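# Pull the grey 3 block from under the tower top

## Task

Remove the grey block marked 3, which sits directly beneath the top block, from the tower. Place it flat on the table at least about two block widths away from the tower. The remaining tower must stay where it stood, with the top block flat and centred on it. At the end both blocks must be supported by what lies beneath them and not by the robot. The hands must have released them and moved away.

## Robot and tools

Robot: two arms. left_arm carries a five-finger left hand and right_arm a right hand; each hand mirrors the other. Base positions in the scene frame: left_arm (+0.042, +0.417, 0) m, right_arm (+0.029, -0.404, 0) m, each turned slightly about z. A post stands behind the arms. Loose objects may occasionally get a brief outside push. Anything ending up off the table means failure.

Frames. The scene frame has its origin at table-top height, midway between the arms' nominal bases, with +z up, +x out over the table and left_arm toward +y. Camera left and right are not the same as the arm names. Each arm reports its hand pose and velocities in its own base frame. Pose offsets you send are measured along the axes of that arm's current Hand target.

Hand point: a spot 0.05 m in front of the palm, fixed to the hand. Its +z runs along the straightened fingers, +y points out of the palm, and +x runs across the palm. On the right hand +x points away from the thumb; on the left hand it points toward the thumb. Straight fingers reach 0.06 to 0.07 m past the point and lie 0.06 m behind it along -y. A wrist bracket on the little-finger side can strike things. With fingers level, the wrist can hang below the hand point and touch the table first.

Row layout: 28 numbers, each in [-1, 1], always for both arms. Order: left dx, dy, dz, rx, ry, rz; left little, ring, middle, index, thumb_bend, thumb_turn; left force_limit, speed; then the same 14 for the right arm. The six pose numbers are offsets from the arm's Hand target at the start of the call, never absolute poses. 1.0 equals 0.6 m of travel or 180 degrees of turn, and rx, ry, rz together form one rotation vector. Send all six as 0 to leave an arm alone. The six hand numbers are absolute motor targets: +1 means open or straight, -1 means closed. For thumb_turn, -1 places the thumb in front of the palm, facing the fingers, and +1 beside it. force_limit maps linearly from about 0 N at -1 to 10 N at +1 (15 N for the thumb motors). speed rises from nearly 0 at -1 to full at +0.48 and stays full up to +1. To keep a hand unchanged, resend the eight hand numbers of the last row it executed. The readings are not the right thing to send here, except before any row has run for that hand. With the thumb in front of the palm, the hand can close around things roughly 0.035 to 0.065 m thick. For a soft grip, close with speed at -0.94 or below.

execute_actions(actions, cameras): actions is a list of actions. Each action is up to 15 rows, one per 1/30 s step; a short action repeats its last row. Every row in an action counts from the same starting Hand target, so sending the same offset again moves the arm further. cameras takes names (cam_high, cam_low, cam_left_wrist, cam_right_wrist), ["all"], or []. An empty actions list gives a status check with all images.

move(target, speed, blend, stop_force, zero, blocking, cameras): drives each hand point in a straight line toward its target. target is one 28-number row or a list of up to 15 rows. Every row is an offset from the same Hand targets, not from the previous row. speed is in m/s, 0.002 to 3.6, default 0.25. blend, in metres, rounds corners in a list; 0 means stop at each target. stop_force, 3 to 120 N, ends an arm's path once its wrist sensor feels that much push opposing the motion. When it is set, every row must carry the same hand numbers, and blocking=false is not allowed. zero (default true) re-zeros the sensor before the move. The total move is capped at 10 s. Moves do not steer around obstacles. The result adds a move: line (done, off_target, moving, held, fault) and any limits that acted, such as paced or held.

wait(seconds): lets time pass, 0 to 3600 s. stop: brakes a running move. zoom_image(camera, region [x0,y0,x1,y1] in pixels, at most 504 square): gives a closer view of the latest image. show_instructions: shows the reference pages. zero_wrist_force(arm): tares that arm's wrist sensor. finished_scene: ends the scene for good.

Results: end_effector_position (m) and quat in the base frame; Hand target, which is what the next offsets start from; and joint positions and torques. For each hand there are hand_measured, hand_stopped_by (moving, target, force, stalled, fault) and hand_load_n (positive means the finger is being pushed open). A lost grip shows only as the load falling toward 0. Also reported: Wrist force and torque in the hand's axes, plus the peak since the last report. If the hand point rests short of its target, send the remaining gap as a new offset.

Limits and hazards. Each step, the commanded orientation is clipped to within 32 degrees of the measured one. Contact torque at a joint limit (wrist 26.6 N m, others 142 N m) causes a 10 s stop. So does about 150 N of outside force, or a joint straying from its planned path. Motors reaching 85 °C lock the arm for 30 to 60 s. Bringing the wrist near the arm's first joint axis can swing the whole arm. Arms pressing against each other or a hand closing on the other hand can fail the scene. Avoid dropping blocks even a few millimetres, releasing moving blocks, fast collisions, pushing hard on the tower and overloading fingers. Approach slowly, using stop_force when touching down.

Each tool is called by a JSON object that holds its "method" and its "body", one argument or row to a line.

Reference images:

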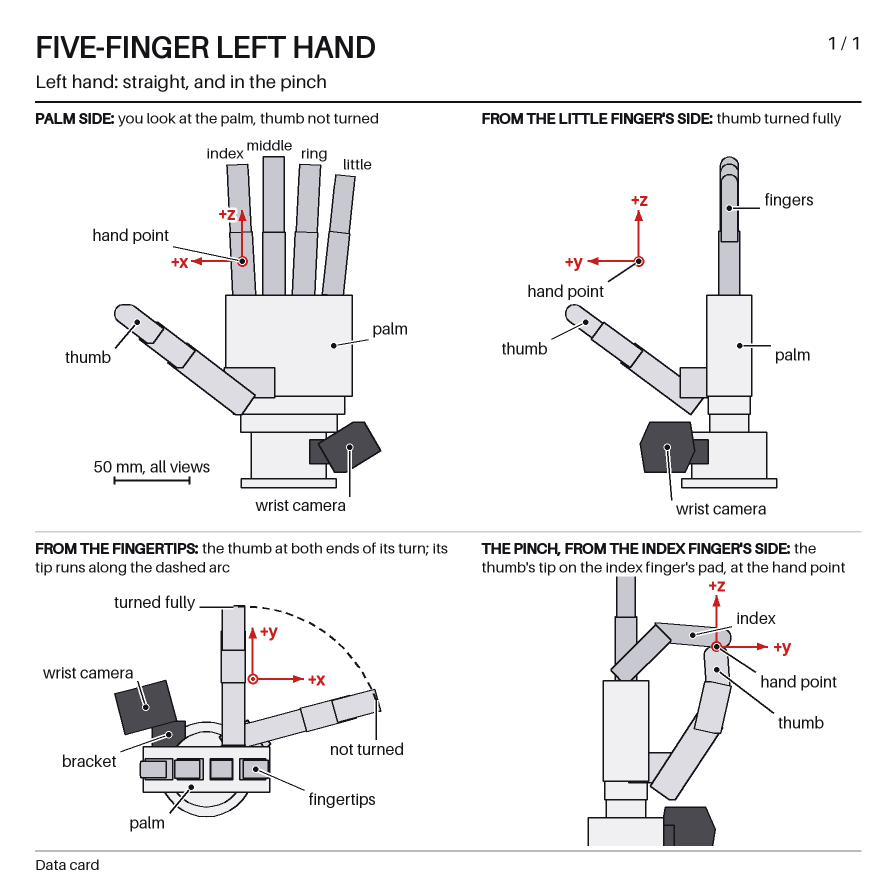

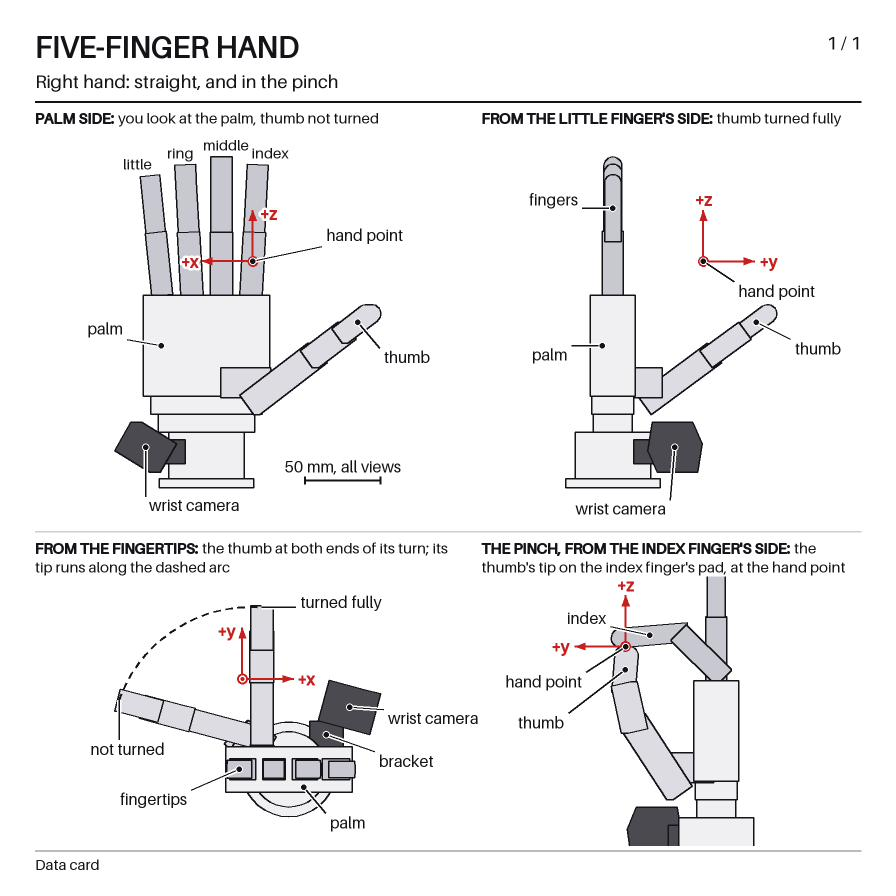

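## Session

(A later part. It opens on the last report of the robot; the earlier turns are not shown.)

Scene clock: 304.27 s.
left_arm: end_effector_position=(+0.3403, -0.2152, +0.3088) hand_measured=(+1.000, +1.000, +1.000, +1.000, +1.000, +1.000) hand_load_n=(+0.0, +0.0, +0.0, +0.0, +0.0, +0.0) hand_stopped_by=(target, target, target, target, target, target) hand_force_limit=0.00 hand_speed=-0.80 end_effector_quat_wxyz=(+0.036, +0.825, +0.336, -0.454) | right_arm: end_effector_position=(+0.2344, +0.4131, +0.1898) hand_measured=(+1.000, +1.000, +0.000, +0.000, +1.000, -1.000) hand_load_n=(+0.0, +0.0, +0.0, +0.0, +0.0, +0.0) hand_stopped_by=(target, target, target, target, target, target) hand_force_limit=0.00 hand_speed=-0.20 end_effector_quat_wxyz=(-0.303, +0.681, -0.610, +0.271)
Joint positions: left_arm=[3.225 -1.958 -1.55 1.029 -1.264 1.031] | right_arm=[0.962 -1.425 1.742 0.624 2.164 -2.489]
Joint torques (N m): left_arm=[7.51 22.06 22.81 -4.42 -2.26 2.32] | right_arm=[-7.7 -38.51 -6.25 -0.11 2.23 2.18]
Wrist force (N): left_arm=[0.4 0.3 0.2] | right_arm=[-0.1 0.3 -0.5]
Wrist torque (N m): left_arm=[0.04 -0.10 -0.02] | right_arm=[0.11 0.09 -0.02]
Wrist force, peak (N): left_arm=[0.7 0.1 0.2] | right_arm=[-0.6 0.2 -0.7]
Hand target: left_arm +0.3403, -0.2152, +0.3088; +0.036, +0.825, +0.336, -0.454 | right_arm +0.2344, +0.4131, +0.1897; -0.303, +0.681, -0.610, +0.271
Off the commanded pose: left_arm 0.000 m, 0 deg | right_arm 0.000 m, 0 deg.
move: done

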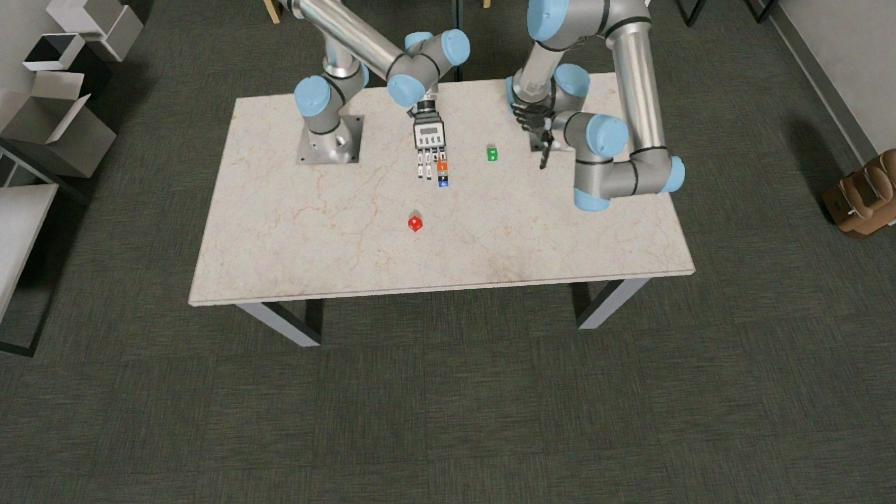

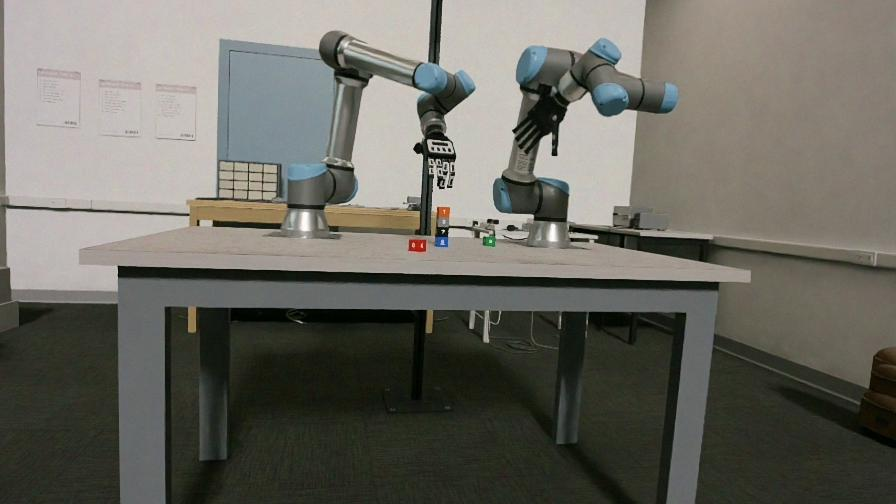

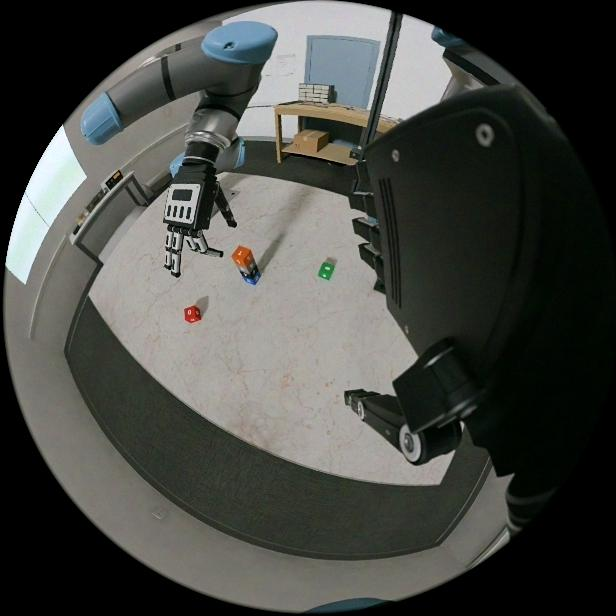

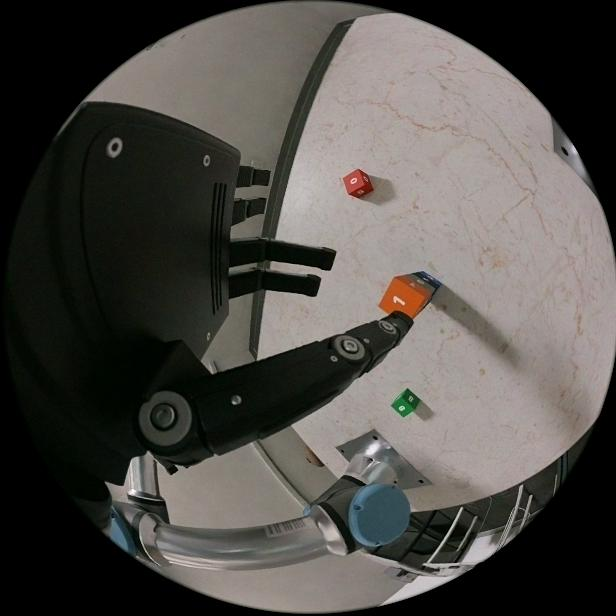

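{"method": "move", "body": {
  "target": [0,0,0,0,0,0,1,1,1,1,1,1,0,-0.8,-0.0038,0.0402,0.025,0,0,0,1,1,0,0,1,-1,0,-0.2],
  "cameras": ["all"],
  "speed": 0.06
}}

{"method": "zoom_image", "body": {
  "camera": "cam_right_wrist",
  "region": [300, 220, 440, 360]
}}

{"method": "zoom_image", "body": {
  "camera": "cam_left_wrist",
  "region": [150, 200, 290, 340]
}}

{"method": "zoom_image", "body": {
  "camera": "cam_low",
  "region": [400, 160, 490, 250]
}}

{"method": "zoom_image", "body": {
  "camera": "cam_high",
  "region": [400, 110, 490, 200]
}}

Scene clock: 345.27 s.
left_arm: end_effector_position=(+0.3403, -0.2152, +0.3088) hand_measured=(+1.000, +1.000, +1.000, +1.000, +1.000, +1.000) hand_load_n=(+0.0, +0.0, +0.0, +0.0, +0.0, +0.0) hand_stopped_by=(target, target, target, target, target, target) hand_force_limit=0.00 hand_speed=-0.80 end_effector_quat_wxyz=(+0.036, +0.825, +0.336, -0.454) | right_arm: end_effector_position=(+0.2292, +0.4148, +0.1619) hand_measured=(+1.000, +1.000, +0.000, +0.000, +1.000, -1.000) hand_load_n=(-0.5, +0.0, +0.0, +0.0, +0.0, +0.0) hand_stopped_by=(target, target, target, target, target, target) hand_force_limit=0.00 hand_speed=-0.20 end_effector_quat_wxyz=(-0.303, +0.681, -0.610, +0.271)
Joint positions: left_arm=[3.225 -1.958 -1.55 1.029 -1.264 1.031] | right_arm=[0.977 -1.399 1.789 0.559 2.173 -2.474]
Joint torques (N m): left_arm=[7 22.03 22.75 -4.48 -2.2 2.29] | right_arm=[6.9 -13.15 -3.44 -0.3 2.06 2.15]
Wrist force (N): left_arm=[0.3 0.2 0.2] | right_arm=[0.1 0.1 -0.5]
Wrist torque (N m): left_arm=[0.03 -0.08 -0.02] | right_arm=[0.09 0.05 -0.03]
Wrist force, peak (N): left_arm=[0.5 0.0 0.5] | right_arm=[0.1 -0.3 -0.9]
Hand target: left_arm +0.3403, -0.2152, +0.3088; +0.036, +0.825, +0.336, -0.454 | right_arm +0.2291, +0.4148, +0.1618; -0.303, +0.681, -0.610, +0.271
Off the commanded pose: left_arm 0.000 m, 0 deg | right_arm 0.000 m, 0 deg.
move: done

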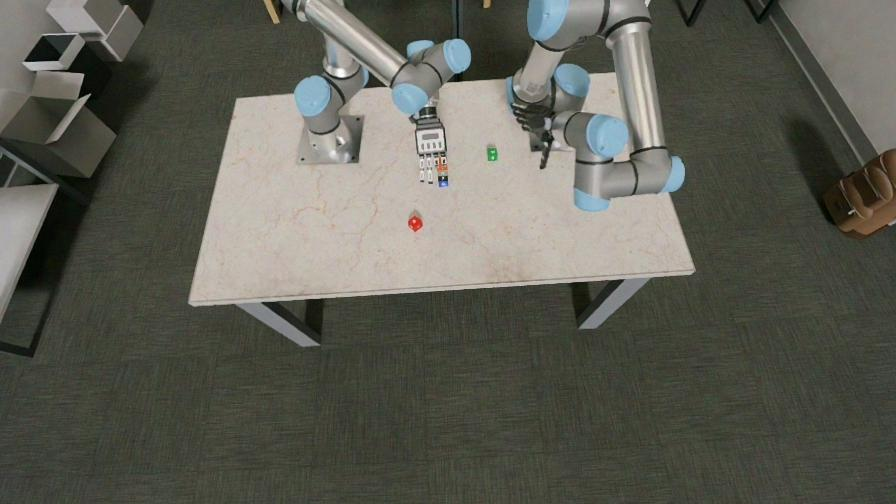

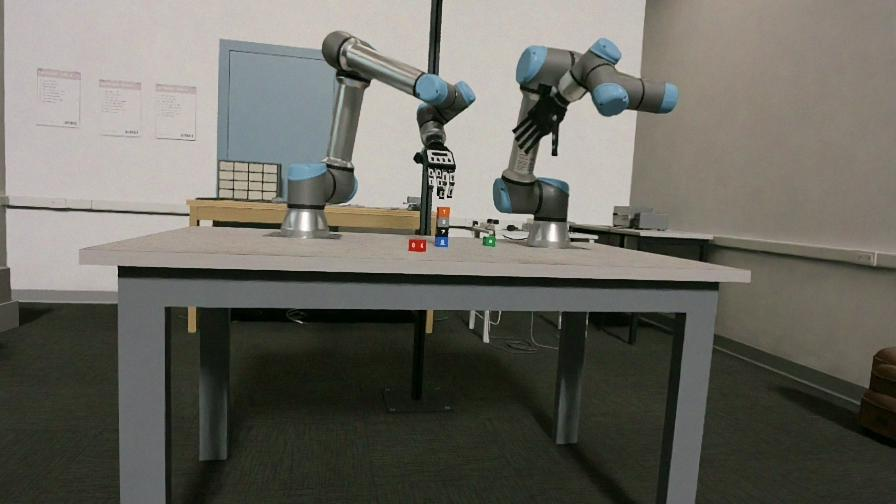

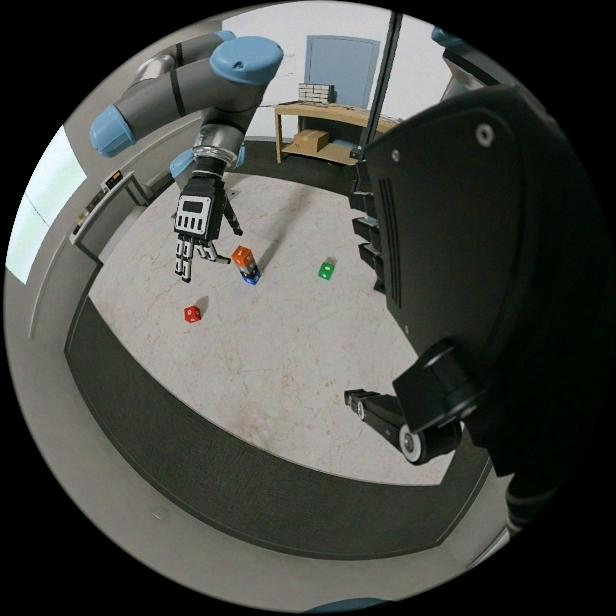

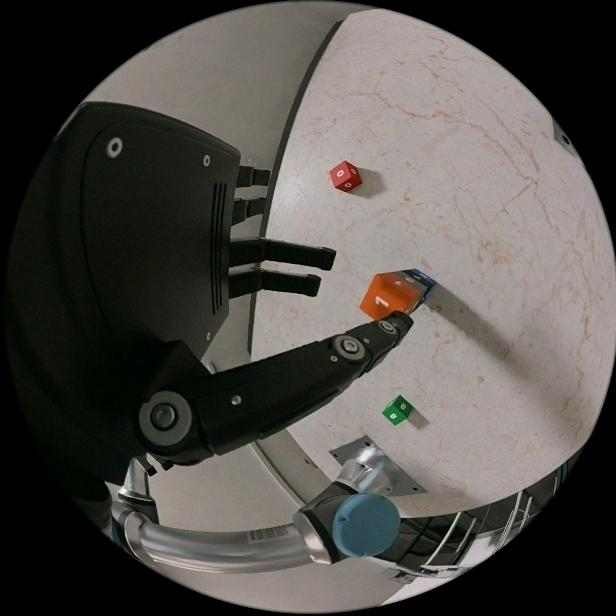

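Scaled by 3.600 from the camera's image (finer frame: 880x880).

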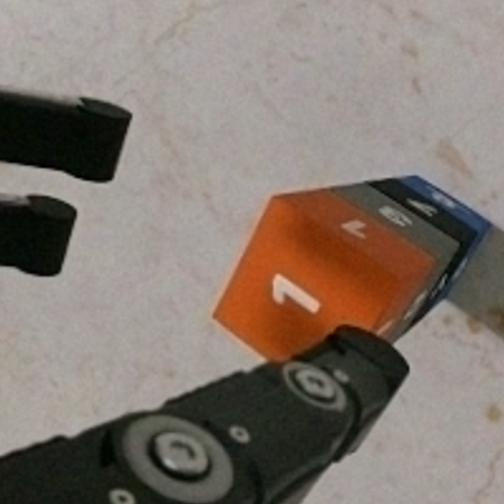

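Scaled by 3.600 from the camera's image (finer frame: 880x880).

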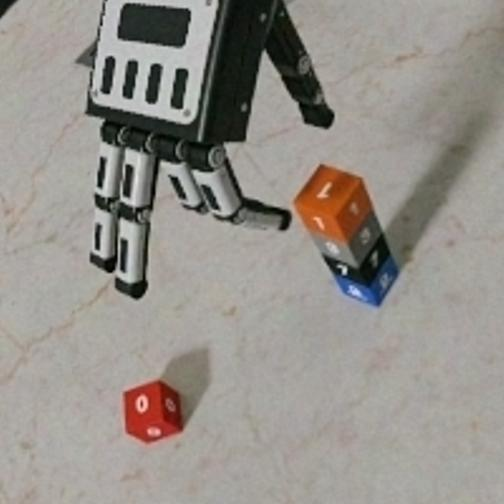

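Scaled by 5.600 from the camera's image (finer frame: 1280x720).

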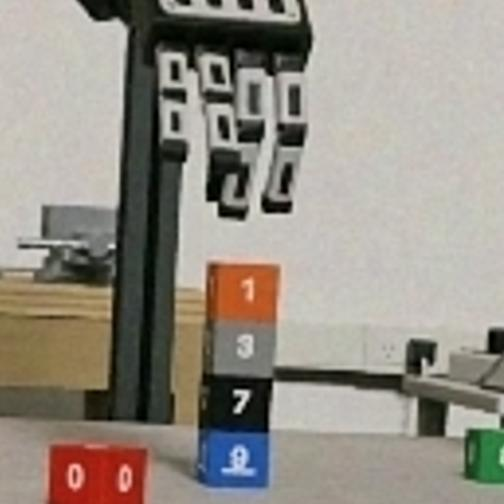

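Scaled by 5.600 from the camera's image (finer frame: 1280x720).

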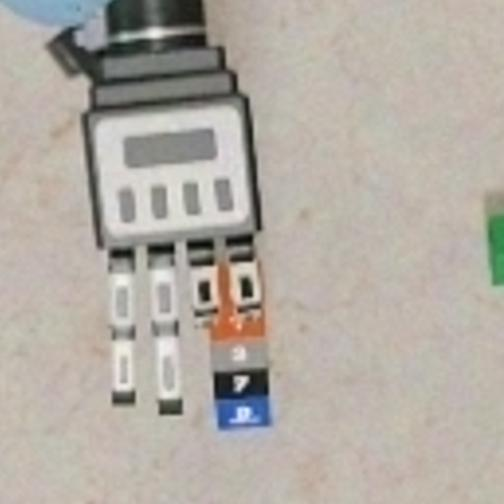

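{"method": "move", "body": {
  "target": [0,0,0,0,0,0,1,1,1,1,1,1,0,-0.8,0.0008,0.0199,0.0078,0,0,0,1,1,0,0,1,-1,0,-0.2],
  "cameras": ["all"],
  "speed": 0.06
}}

{"method": "zoom_image", "body": {
  "camera": "cam_right_wrist",
  "region": [300, 220, 440, 360]
}}

{"method": "zoom_image", "body": {
  "camera": "cam_left_wrist",
  "region": [190, 200, 290, 300]
}}

{"method": "zoom_image", "body": {
  "camera": "cam_low",
  "region": [410, 170, 480, 240]
}}

{"method": "zoom_image", "body": {
  "camera": "cam_high",
  "region": [410, 125, 480, 195]
}}

Scene clock: 421.37 s.
left_arm: end_effector_position=(+0.3403, -0.2152, +0.3088) hand_measured=(+1.000, +1.000, +1.000, +1.000, +1.000, +1.000) hand_load_n=(+0.0, +0.0, +0.0, +0.0, +0.0, +0.0) hand_stopped_by=(target, target, target, target, target, target) hand_force_limit=0.00 hand_speed=-0.80 end_effector_quat_wxyz=(+0.036, +0.825, +0.336, -0.454) | right_arm: end_effector_position=(+0.2247, +0.4138, +0.1499) hand_measured=(+1.000, +1.000, +0.000, +0.000, +1.000, -1.000) hand_load_n=(+0.0, +0.0, +0.0, +0.0, +0.0, +0.0) hand_stopped_by=(target, target, target, target, target, target) hand_force_limit=0.00 hand_speed=-0.20 end_effector_quat_wxyz=(-0.303, +0.681, -0.610, +0.271)
Joint positions: left_arm=[3.225 -1.958 -1.55 1.029 -1.264 1.031] | right_arm=[0.986 -1.391 1.814 0.531 2.178 -2.465]
Joint torques (N m): left_arm=[7.7 22.75 22.83 -4.48 -2.15 2.34] | right_arm=[7.24 -13.58 -5.36 -0.38 2.12 1.93]
Wrist force (N): left_arm=[0.2 0.2 0.2] | right_arm=[0.0 0.1 -0.9]
Wrist torque (N m): left_arm=[0.03 -0.08 -0.02] | right_arm=[0.10 0.08 -0.04]
Wrist force, peak (N): left_arm=[-0.1 0.7 0.4] | right_arm=[-0.2 0.0 -0.9]
Hand target: left_arm +0.3403, -0.2152, +0.3088; +0.036, +0.825, +0.336, -0.454 | right_arm +0.2247, +0.4138, +0.1498; -0.303, +0.681, -0.610, +0.271
Off the commanded pose: left_arm 0.000 m, 0 deg | right_arm 0.000 m, 0 deg.
move: done

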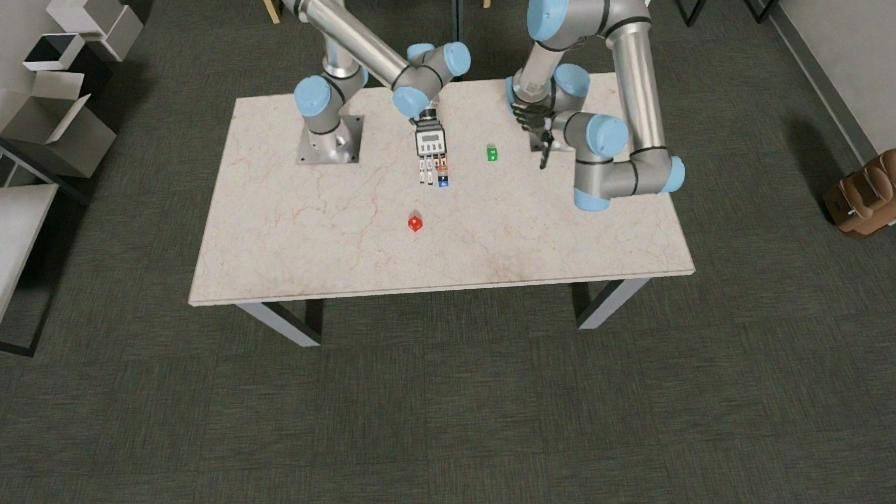

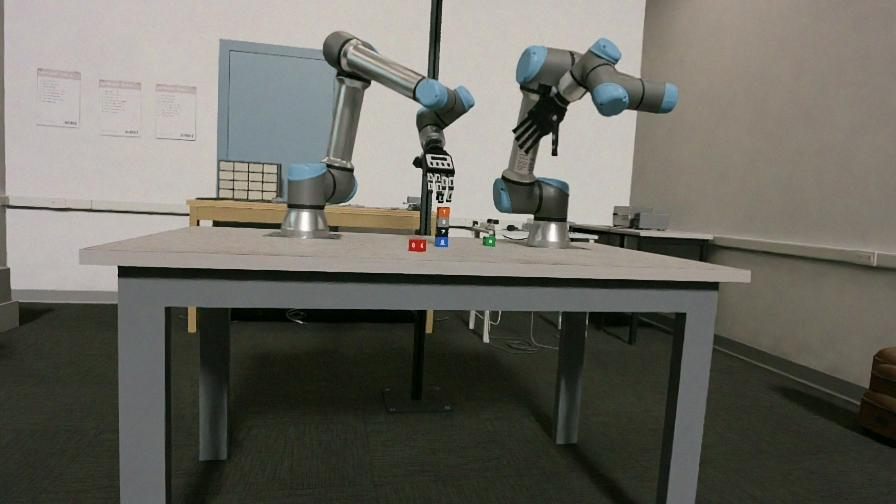

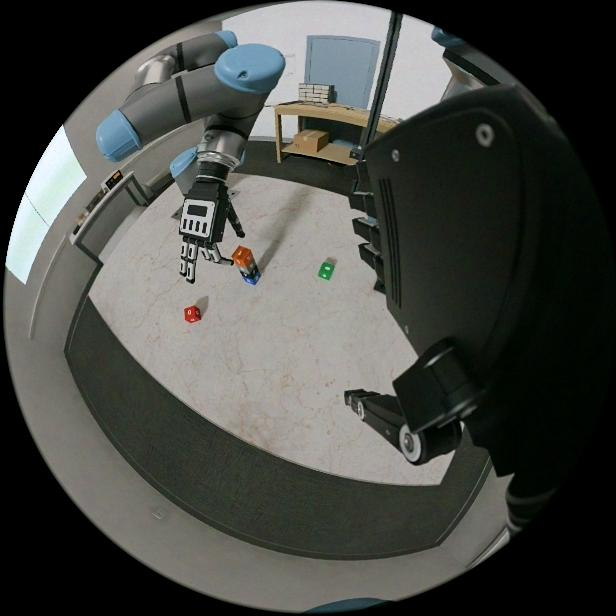

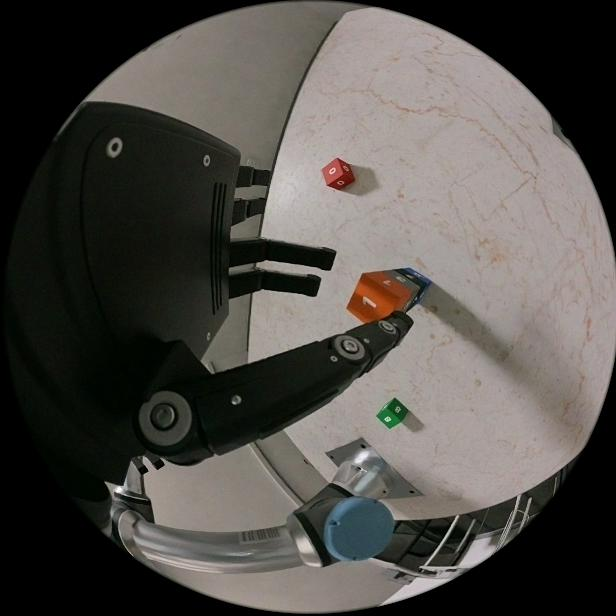

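Scaled by 3.600 from the camera's image (finer frame: 880x880).

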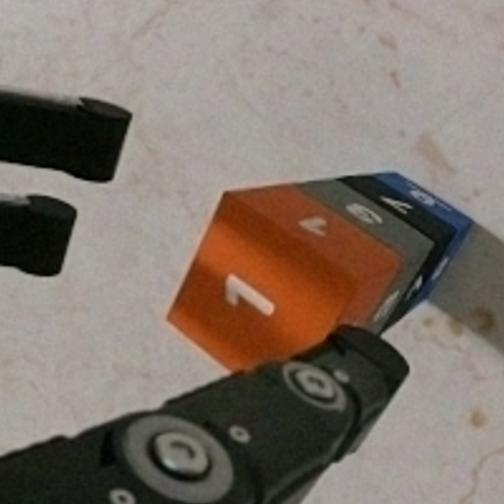

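Scaled by 5.040 from the camera's image (finer frame: 880x880).

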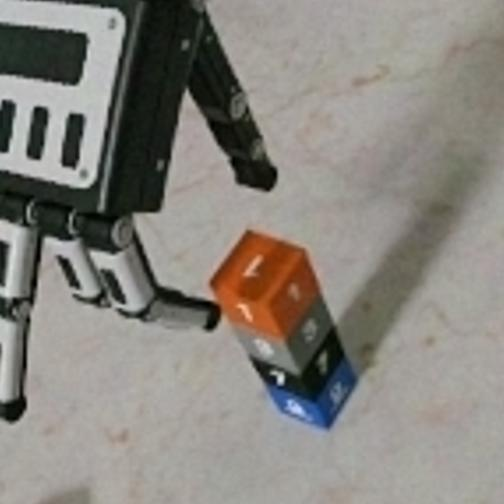

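Scaled by 7.200 from the camera's image (finer frame: 1280x720).

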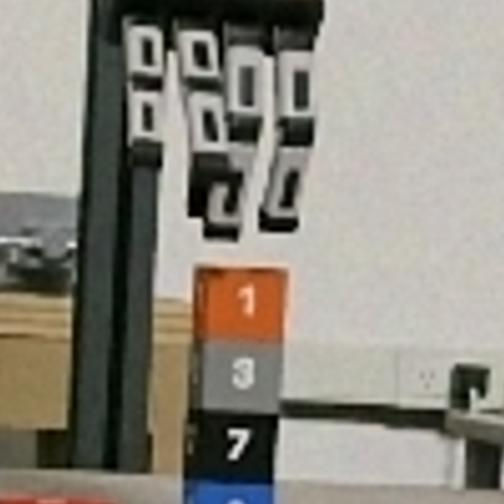

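Scaled by 7.200 from the camera's image (finer frame: 1280x720).

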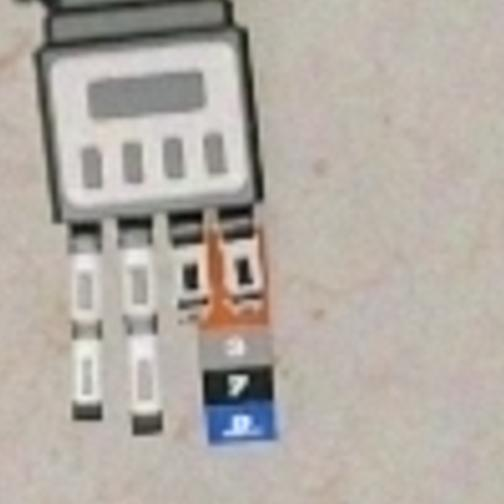

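{"method": "move", "body": {
  "target": [0,0,0,0,0,0,1,1,1,1,1,1,0,-0.8,-0.0019,0.0182,0.0097,0,0,0,1,1,0,0,1,-1,0,-0.2],
  "cameras": ["all"],
  "speed": 0.05,
  "stop_force": 4
}}

{"method": "zoom_image", "body": {
  "camera": "cam_right_wrist",
  "region": [300, 220, 440, 360]
}}

{"method": "zoom_image", "body": {
  "camera": "cam_left_wrist",
  "region": [205, 220, 275, 290]
}}

{"method": "zoom_image", "body": {
  "camera": "cam_low",
  "region": [410, 170, 480, 240]
}}

{"method": "zoom_image", "body": {
  "camera": "cam_high",
  "region": [410, 130, 480, 200]
}}

Scene clock: 504.53 s.
left_arm: end_effector_position=(+0.3403, -0.2152, +0.3088) hand_measured=(+1.000, +1.000, +1.000, +1.000, +1.000, +1.000) hand_load_n=(+0.0, +0.0, +0.0, +0.0, +0.0, +0.0) hand_stopped_by=(target, target, target, target, target, target) hand_force_limit=0.00 hand_speed=-0.80 end_effector_quat_wxyz=(+0.036, +0.825, +0.336, -0.454) | right_arm: end_effector_position=(+0.2216, +0.4146, +0.1378) hand_measured=(+1.000, +1.000, +0.000, +0.000, +1.000, -1.000) hand_load_n=(+0.0, +0.0, +0.0, +0.0, +0.0, +0.0) hand_stopped_by=(target, target, target, target, target, target) hand_force_limit=0.00 hand_speed=-0.20 end_effector_quat_wxyz=(-0.303, +0.681, -0.610, +0.271)
Joint positions: left_arm=[3.225 -1.958 -1.55 1.029 -1.264 1.031] | right_arm=[0.994 -1.378 1.832 0.504 2.183 -2.456]
Joint torques (N m): left_arm=[6.58 22.26 22.41 -4.49 -2.12 2.23] | right_arm=[7.04 -14.22 -3.38 -0.07 2.02 2.09]
Wrist force (N): left_arm=[0.4 0.0 0.2] | right_arm=[-0.2 0.2 -1.0]
Wrist torque (N m): left_arm=[0.01 -0.10 0.00] | right_arm=[0.13 0.10 -0.04]
Wrist force, peak (N): left_arm=[0.6 0.3 0.3] | right_arm=[-0.1 0.0 -1.1]
Hand target: left_arm +0.3403, -0.2152, +0.3088; +0.036, +0.825, +0.336, -0.454 | right_arm +0.2216, +0.4146, +0.1378; -0.303, +0.681, -0.610, +0.271
Off the commanded pose: left_arm 0.000 m, 0 deg | right_arm 0.000 m, 0 deg.
move: done

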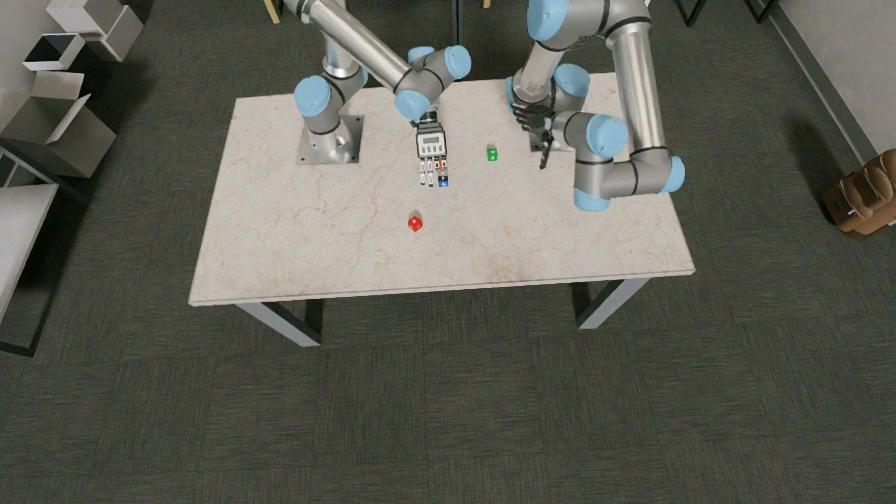

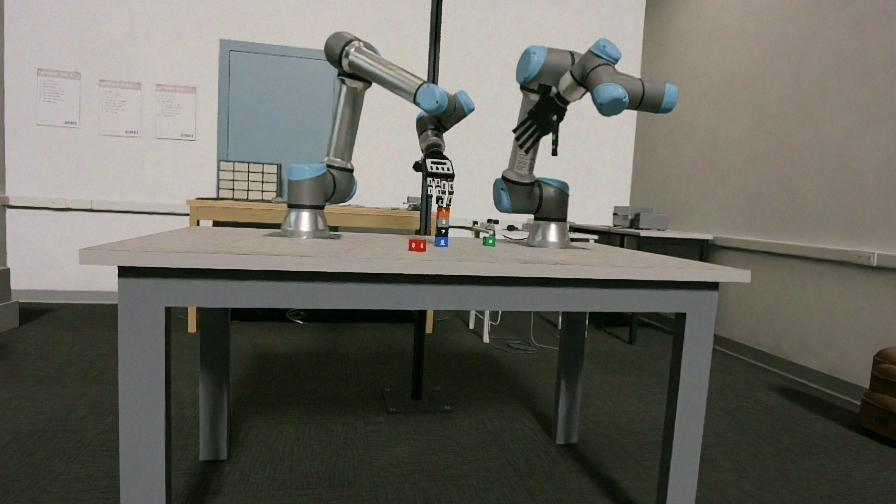

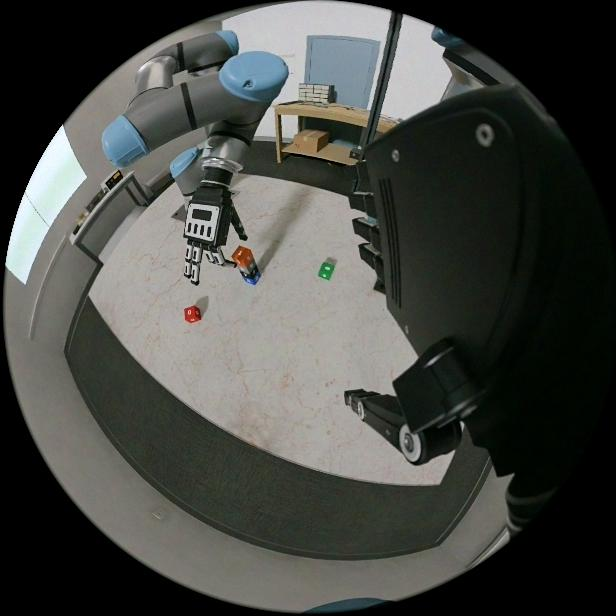

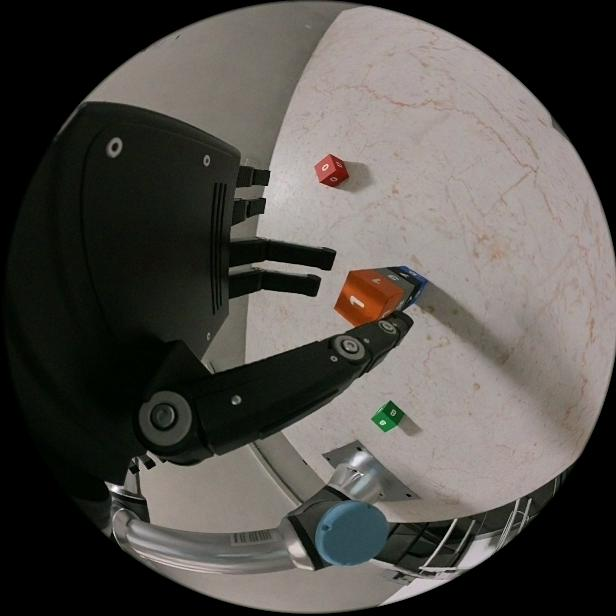

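Scaled by 3.600 from the camera's image (finer frame: 880x880).

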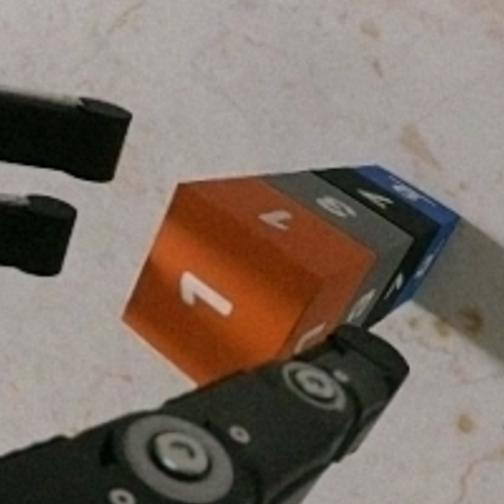

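Scaled by 7.200 from the camera's image (finer frame: 880x880).

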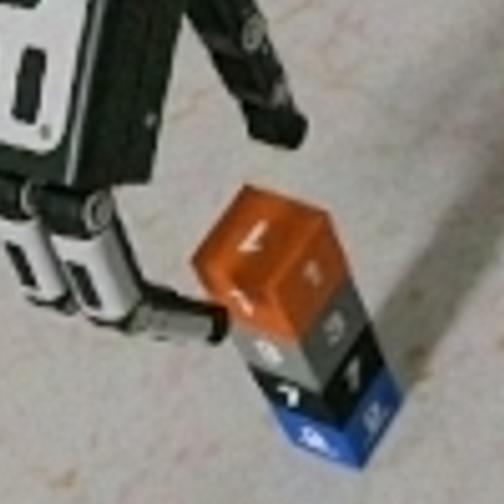

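Scaled by 7.200 from the camera's image (finer frame: 1280x720).

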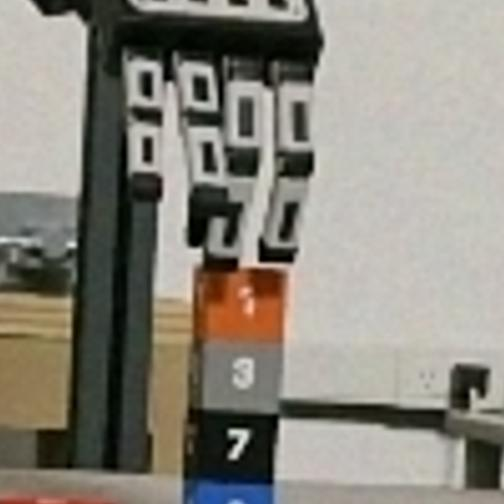

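Scaled by 7.200 from the camera's image (finer frame: 1280x720).

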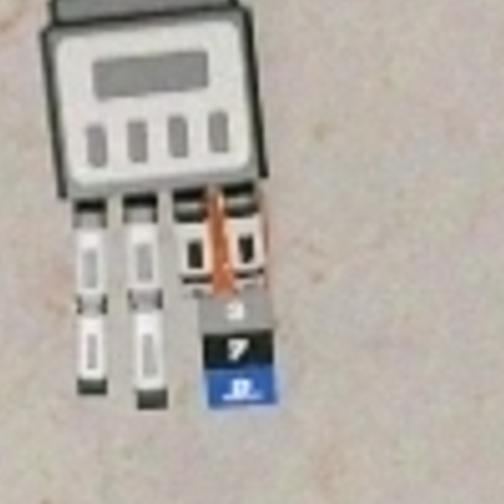

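{"method": "move", "body": {
  "target": [0,0,0,0,0,0,1,1,1,1,1,1,0,-0.8,-0.005,0.0277,0.0253,0,0,0,1,1,0,0,1,-1,0,-0.2],
  "cameras": ["all"],
  "speed": 0.04,
  "stop_force": 4
}}

{"method": "zoom_image", "body": {
  "camera": "cam_right_wrist",
  "region": [300, 220, 440, 360]
}}

{"method": "zoom_image", "body": {
  "camera": "cam_left_wrist",
  "region": [205, 220, 275, 290]
}}

{"method": "zoom_image", "body": {
  "camera": "cam_low",
  "region": [410, 170, 480, 240]
}}

Scene clock: 522.40 s.
left_arm: end_effector_position=(+0.3403, -0.2152, +0.3088) hand_measured=(+1.000, +1.000, +1.000, +1.000, +1.000, +1.000) hand_load_n=(+0.0, +0.0, +0.5, +0.0, +0.0, +0.0) hand_stopped_by=(target, target, target, target, target, target) hand_force_limit=0.00 hand_speed=-0.80 end_effector_quat_wxyz=(+0.036, +0.825, +0.336, -0.454) | right_arm: end_effector_position=(+0.2214, +0.4176, +0.1153) hand_measured=(+1.000, +1.000, +0.000, +0.000, +1.000, -1.000) hand_load_n=(+0.0, +0.0, +0.0, +0.0, +0.0, +0.0) hand_stopped_by=(target, target, target, target, target, target) hand_force_limit=0.00 hand_speed=-0.20 end_effector_quat_wxyz=(-0.303, +0.681, -0.610, +0.271)
Joint positions: left_arm=[3.225 -1.958 -1.55 1.029 -1.264 1.031] | right_arm=[0.999 -1.345 1.857 0.449 2.186 -2.451]
Joint torques (N m): left_arm=[7.04 22.64 22.59 -4.5 -2.07 2.22] | right_arm=[5.4 -14.84 -2.82 -0.14 2.33 2.05]
Wrist force (N): left_arm=[0.8 0.2 -0.1] | right_arm=[-0.1 0.3 -1.0]
Wrist torque (N m): left_arm=[0.05 -0.16 0.01] | right_arm=[0.15 0.08 -0.03]
Wrist force, peak (N): left_arm=[0.6 0.4 0.4] | right_arm=[-0.1 -0.1 -1.2]
Hand target: left_arm +0.3403, -0.2152, +0.3088; +0.036, +0.825, +0.336, -0.454 | right_arm +0.2214, +0.4176, +0.1153; -0.303, +0.681, -0.610, +0.271
Off the commanded pose: left_arm 0.000 m, 0 deg | right_arm 0.000 m, 0 deg.
move: done

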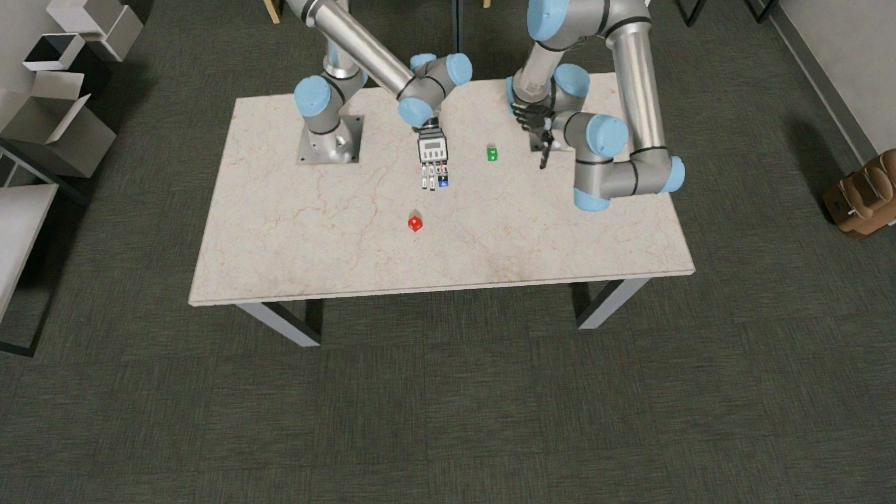

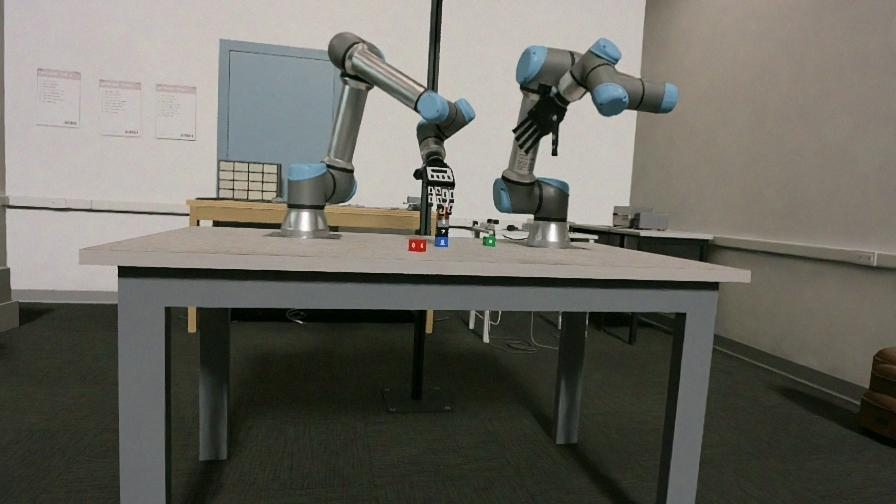

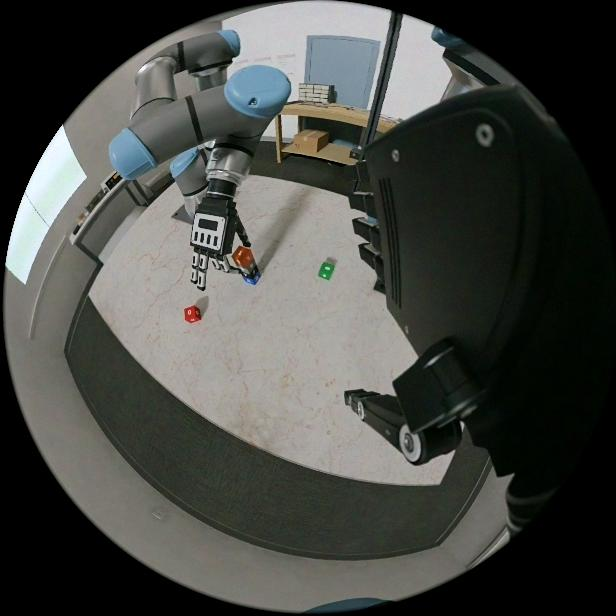

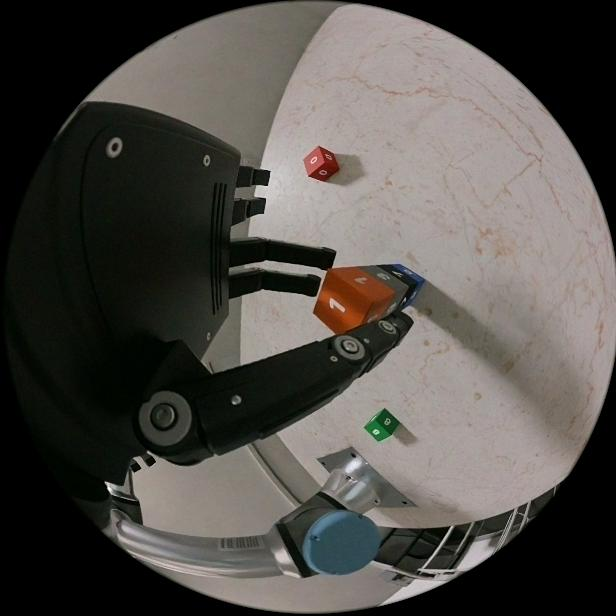

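Scaled by 3.600 from the camera's image (finer frame: 880x880).

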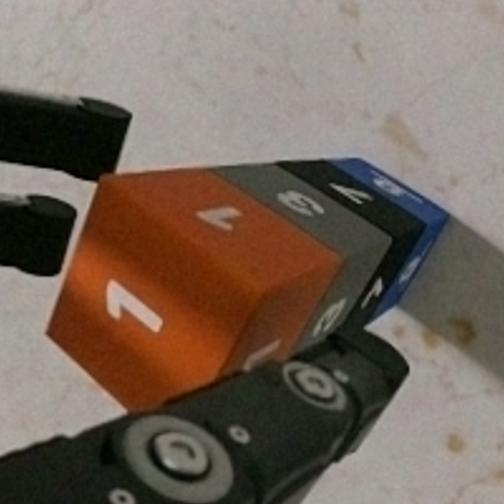

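Scaled by 7.200 from the camera's image (finer frame: 880x880).

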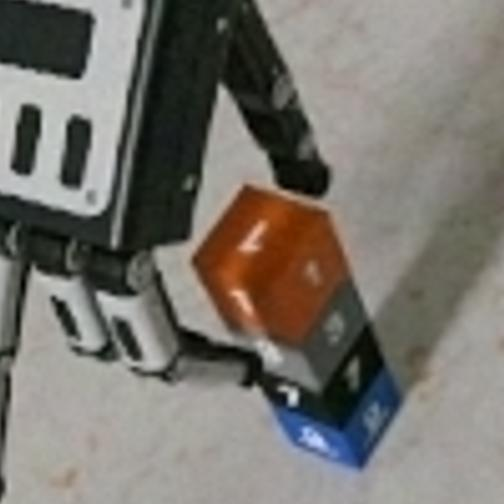

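Scaled by 7.200 from the camera's image (finer frame: 1280x720).

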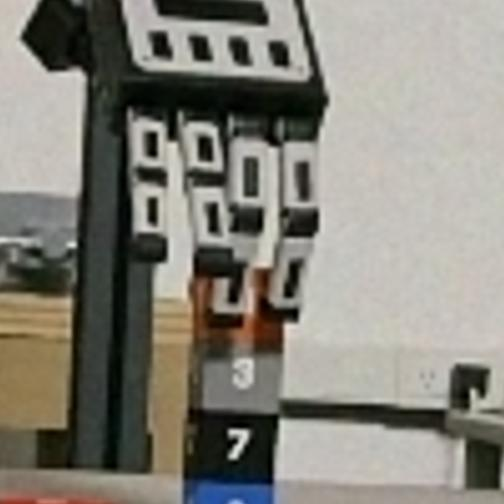

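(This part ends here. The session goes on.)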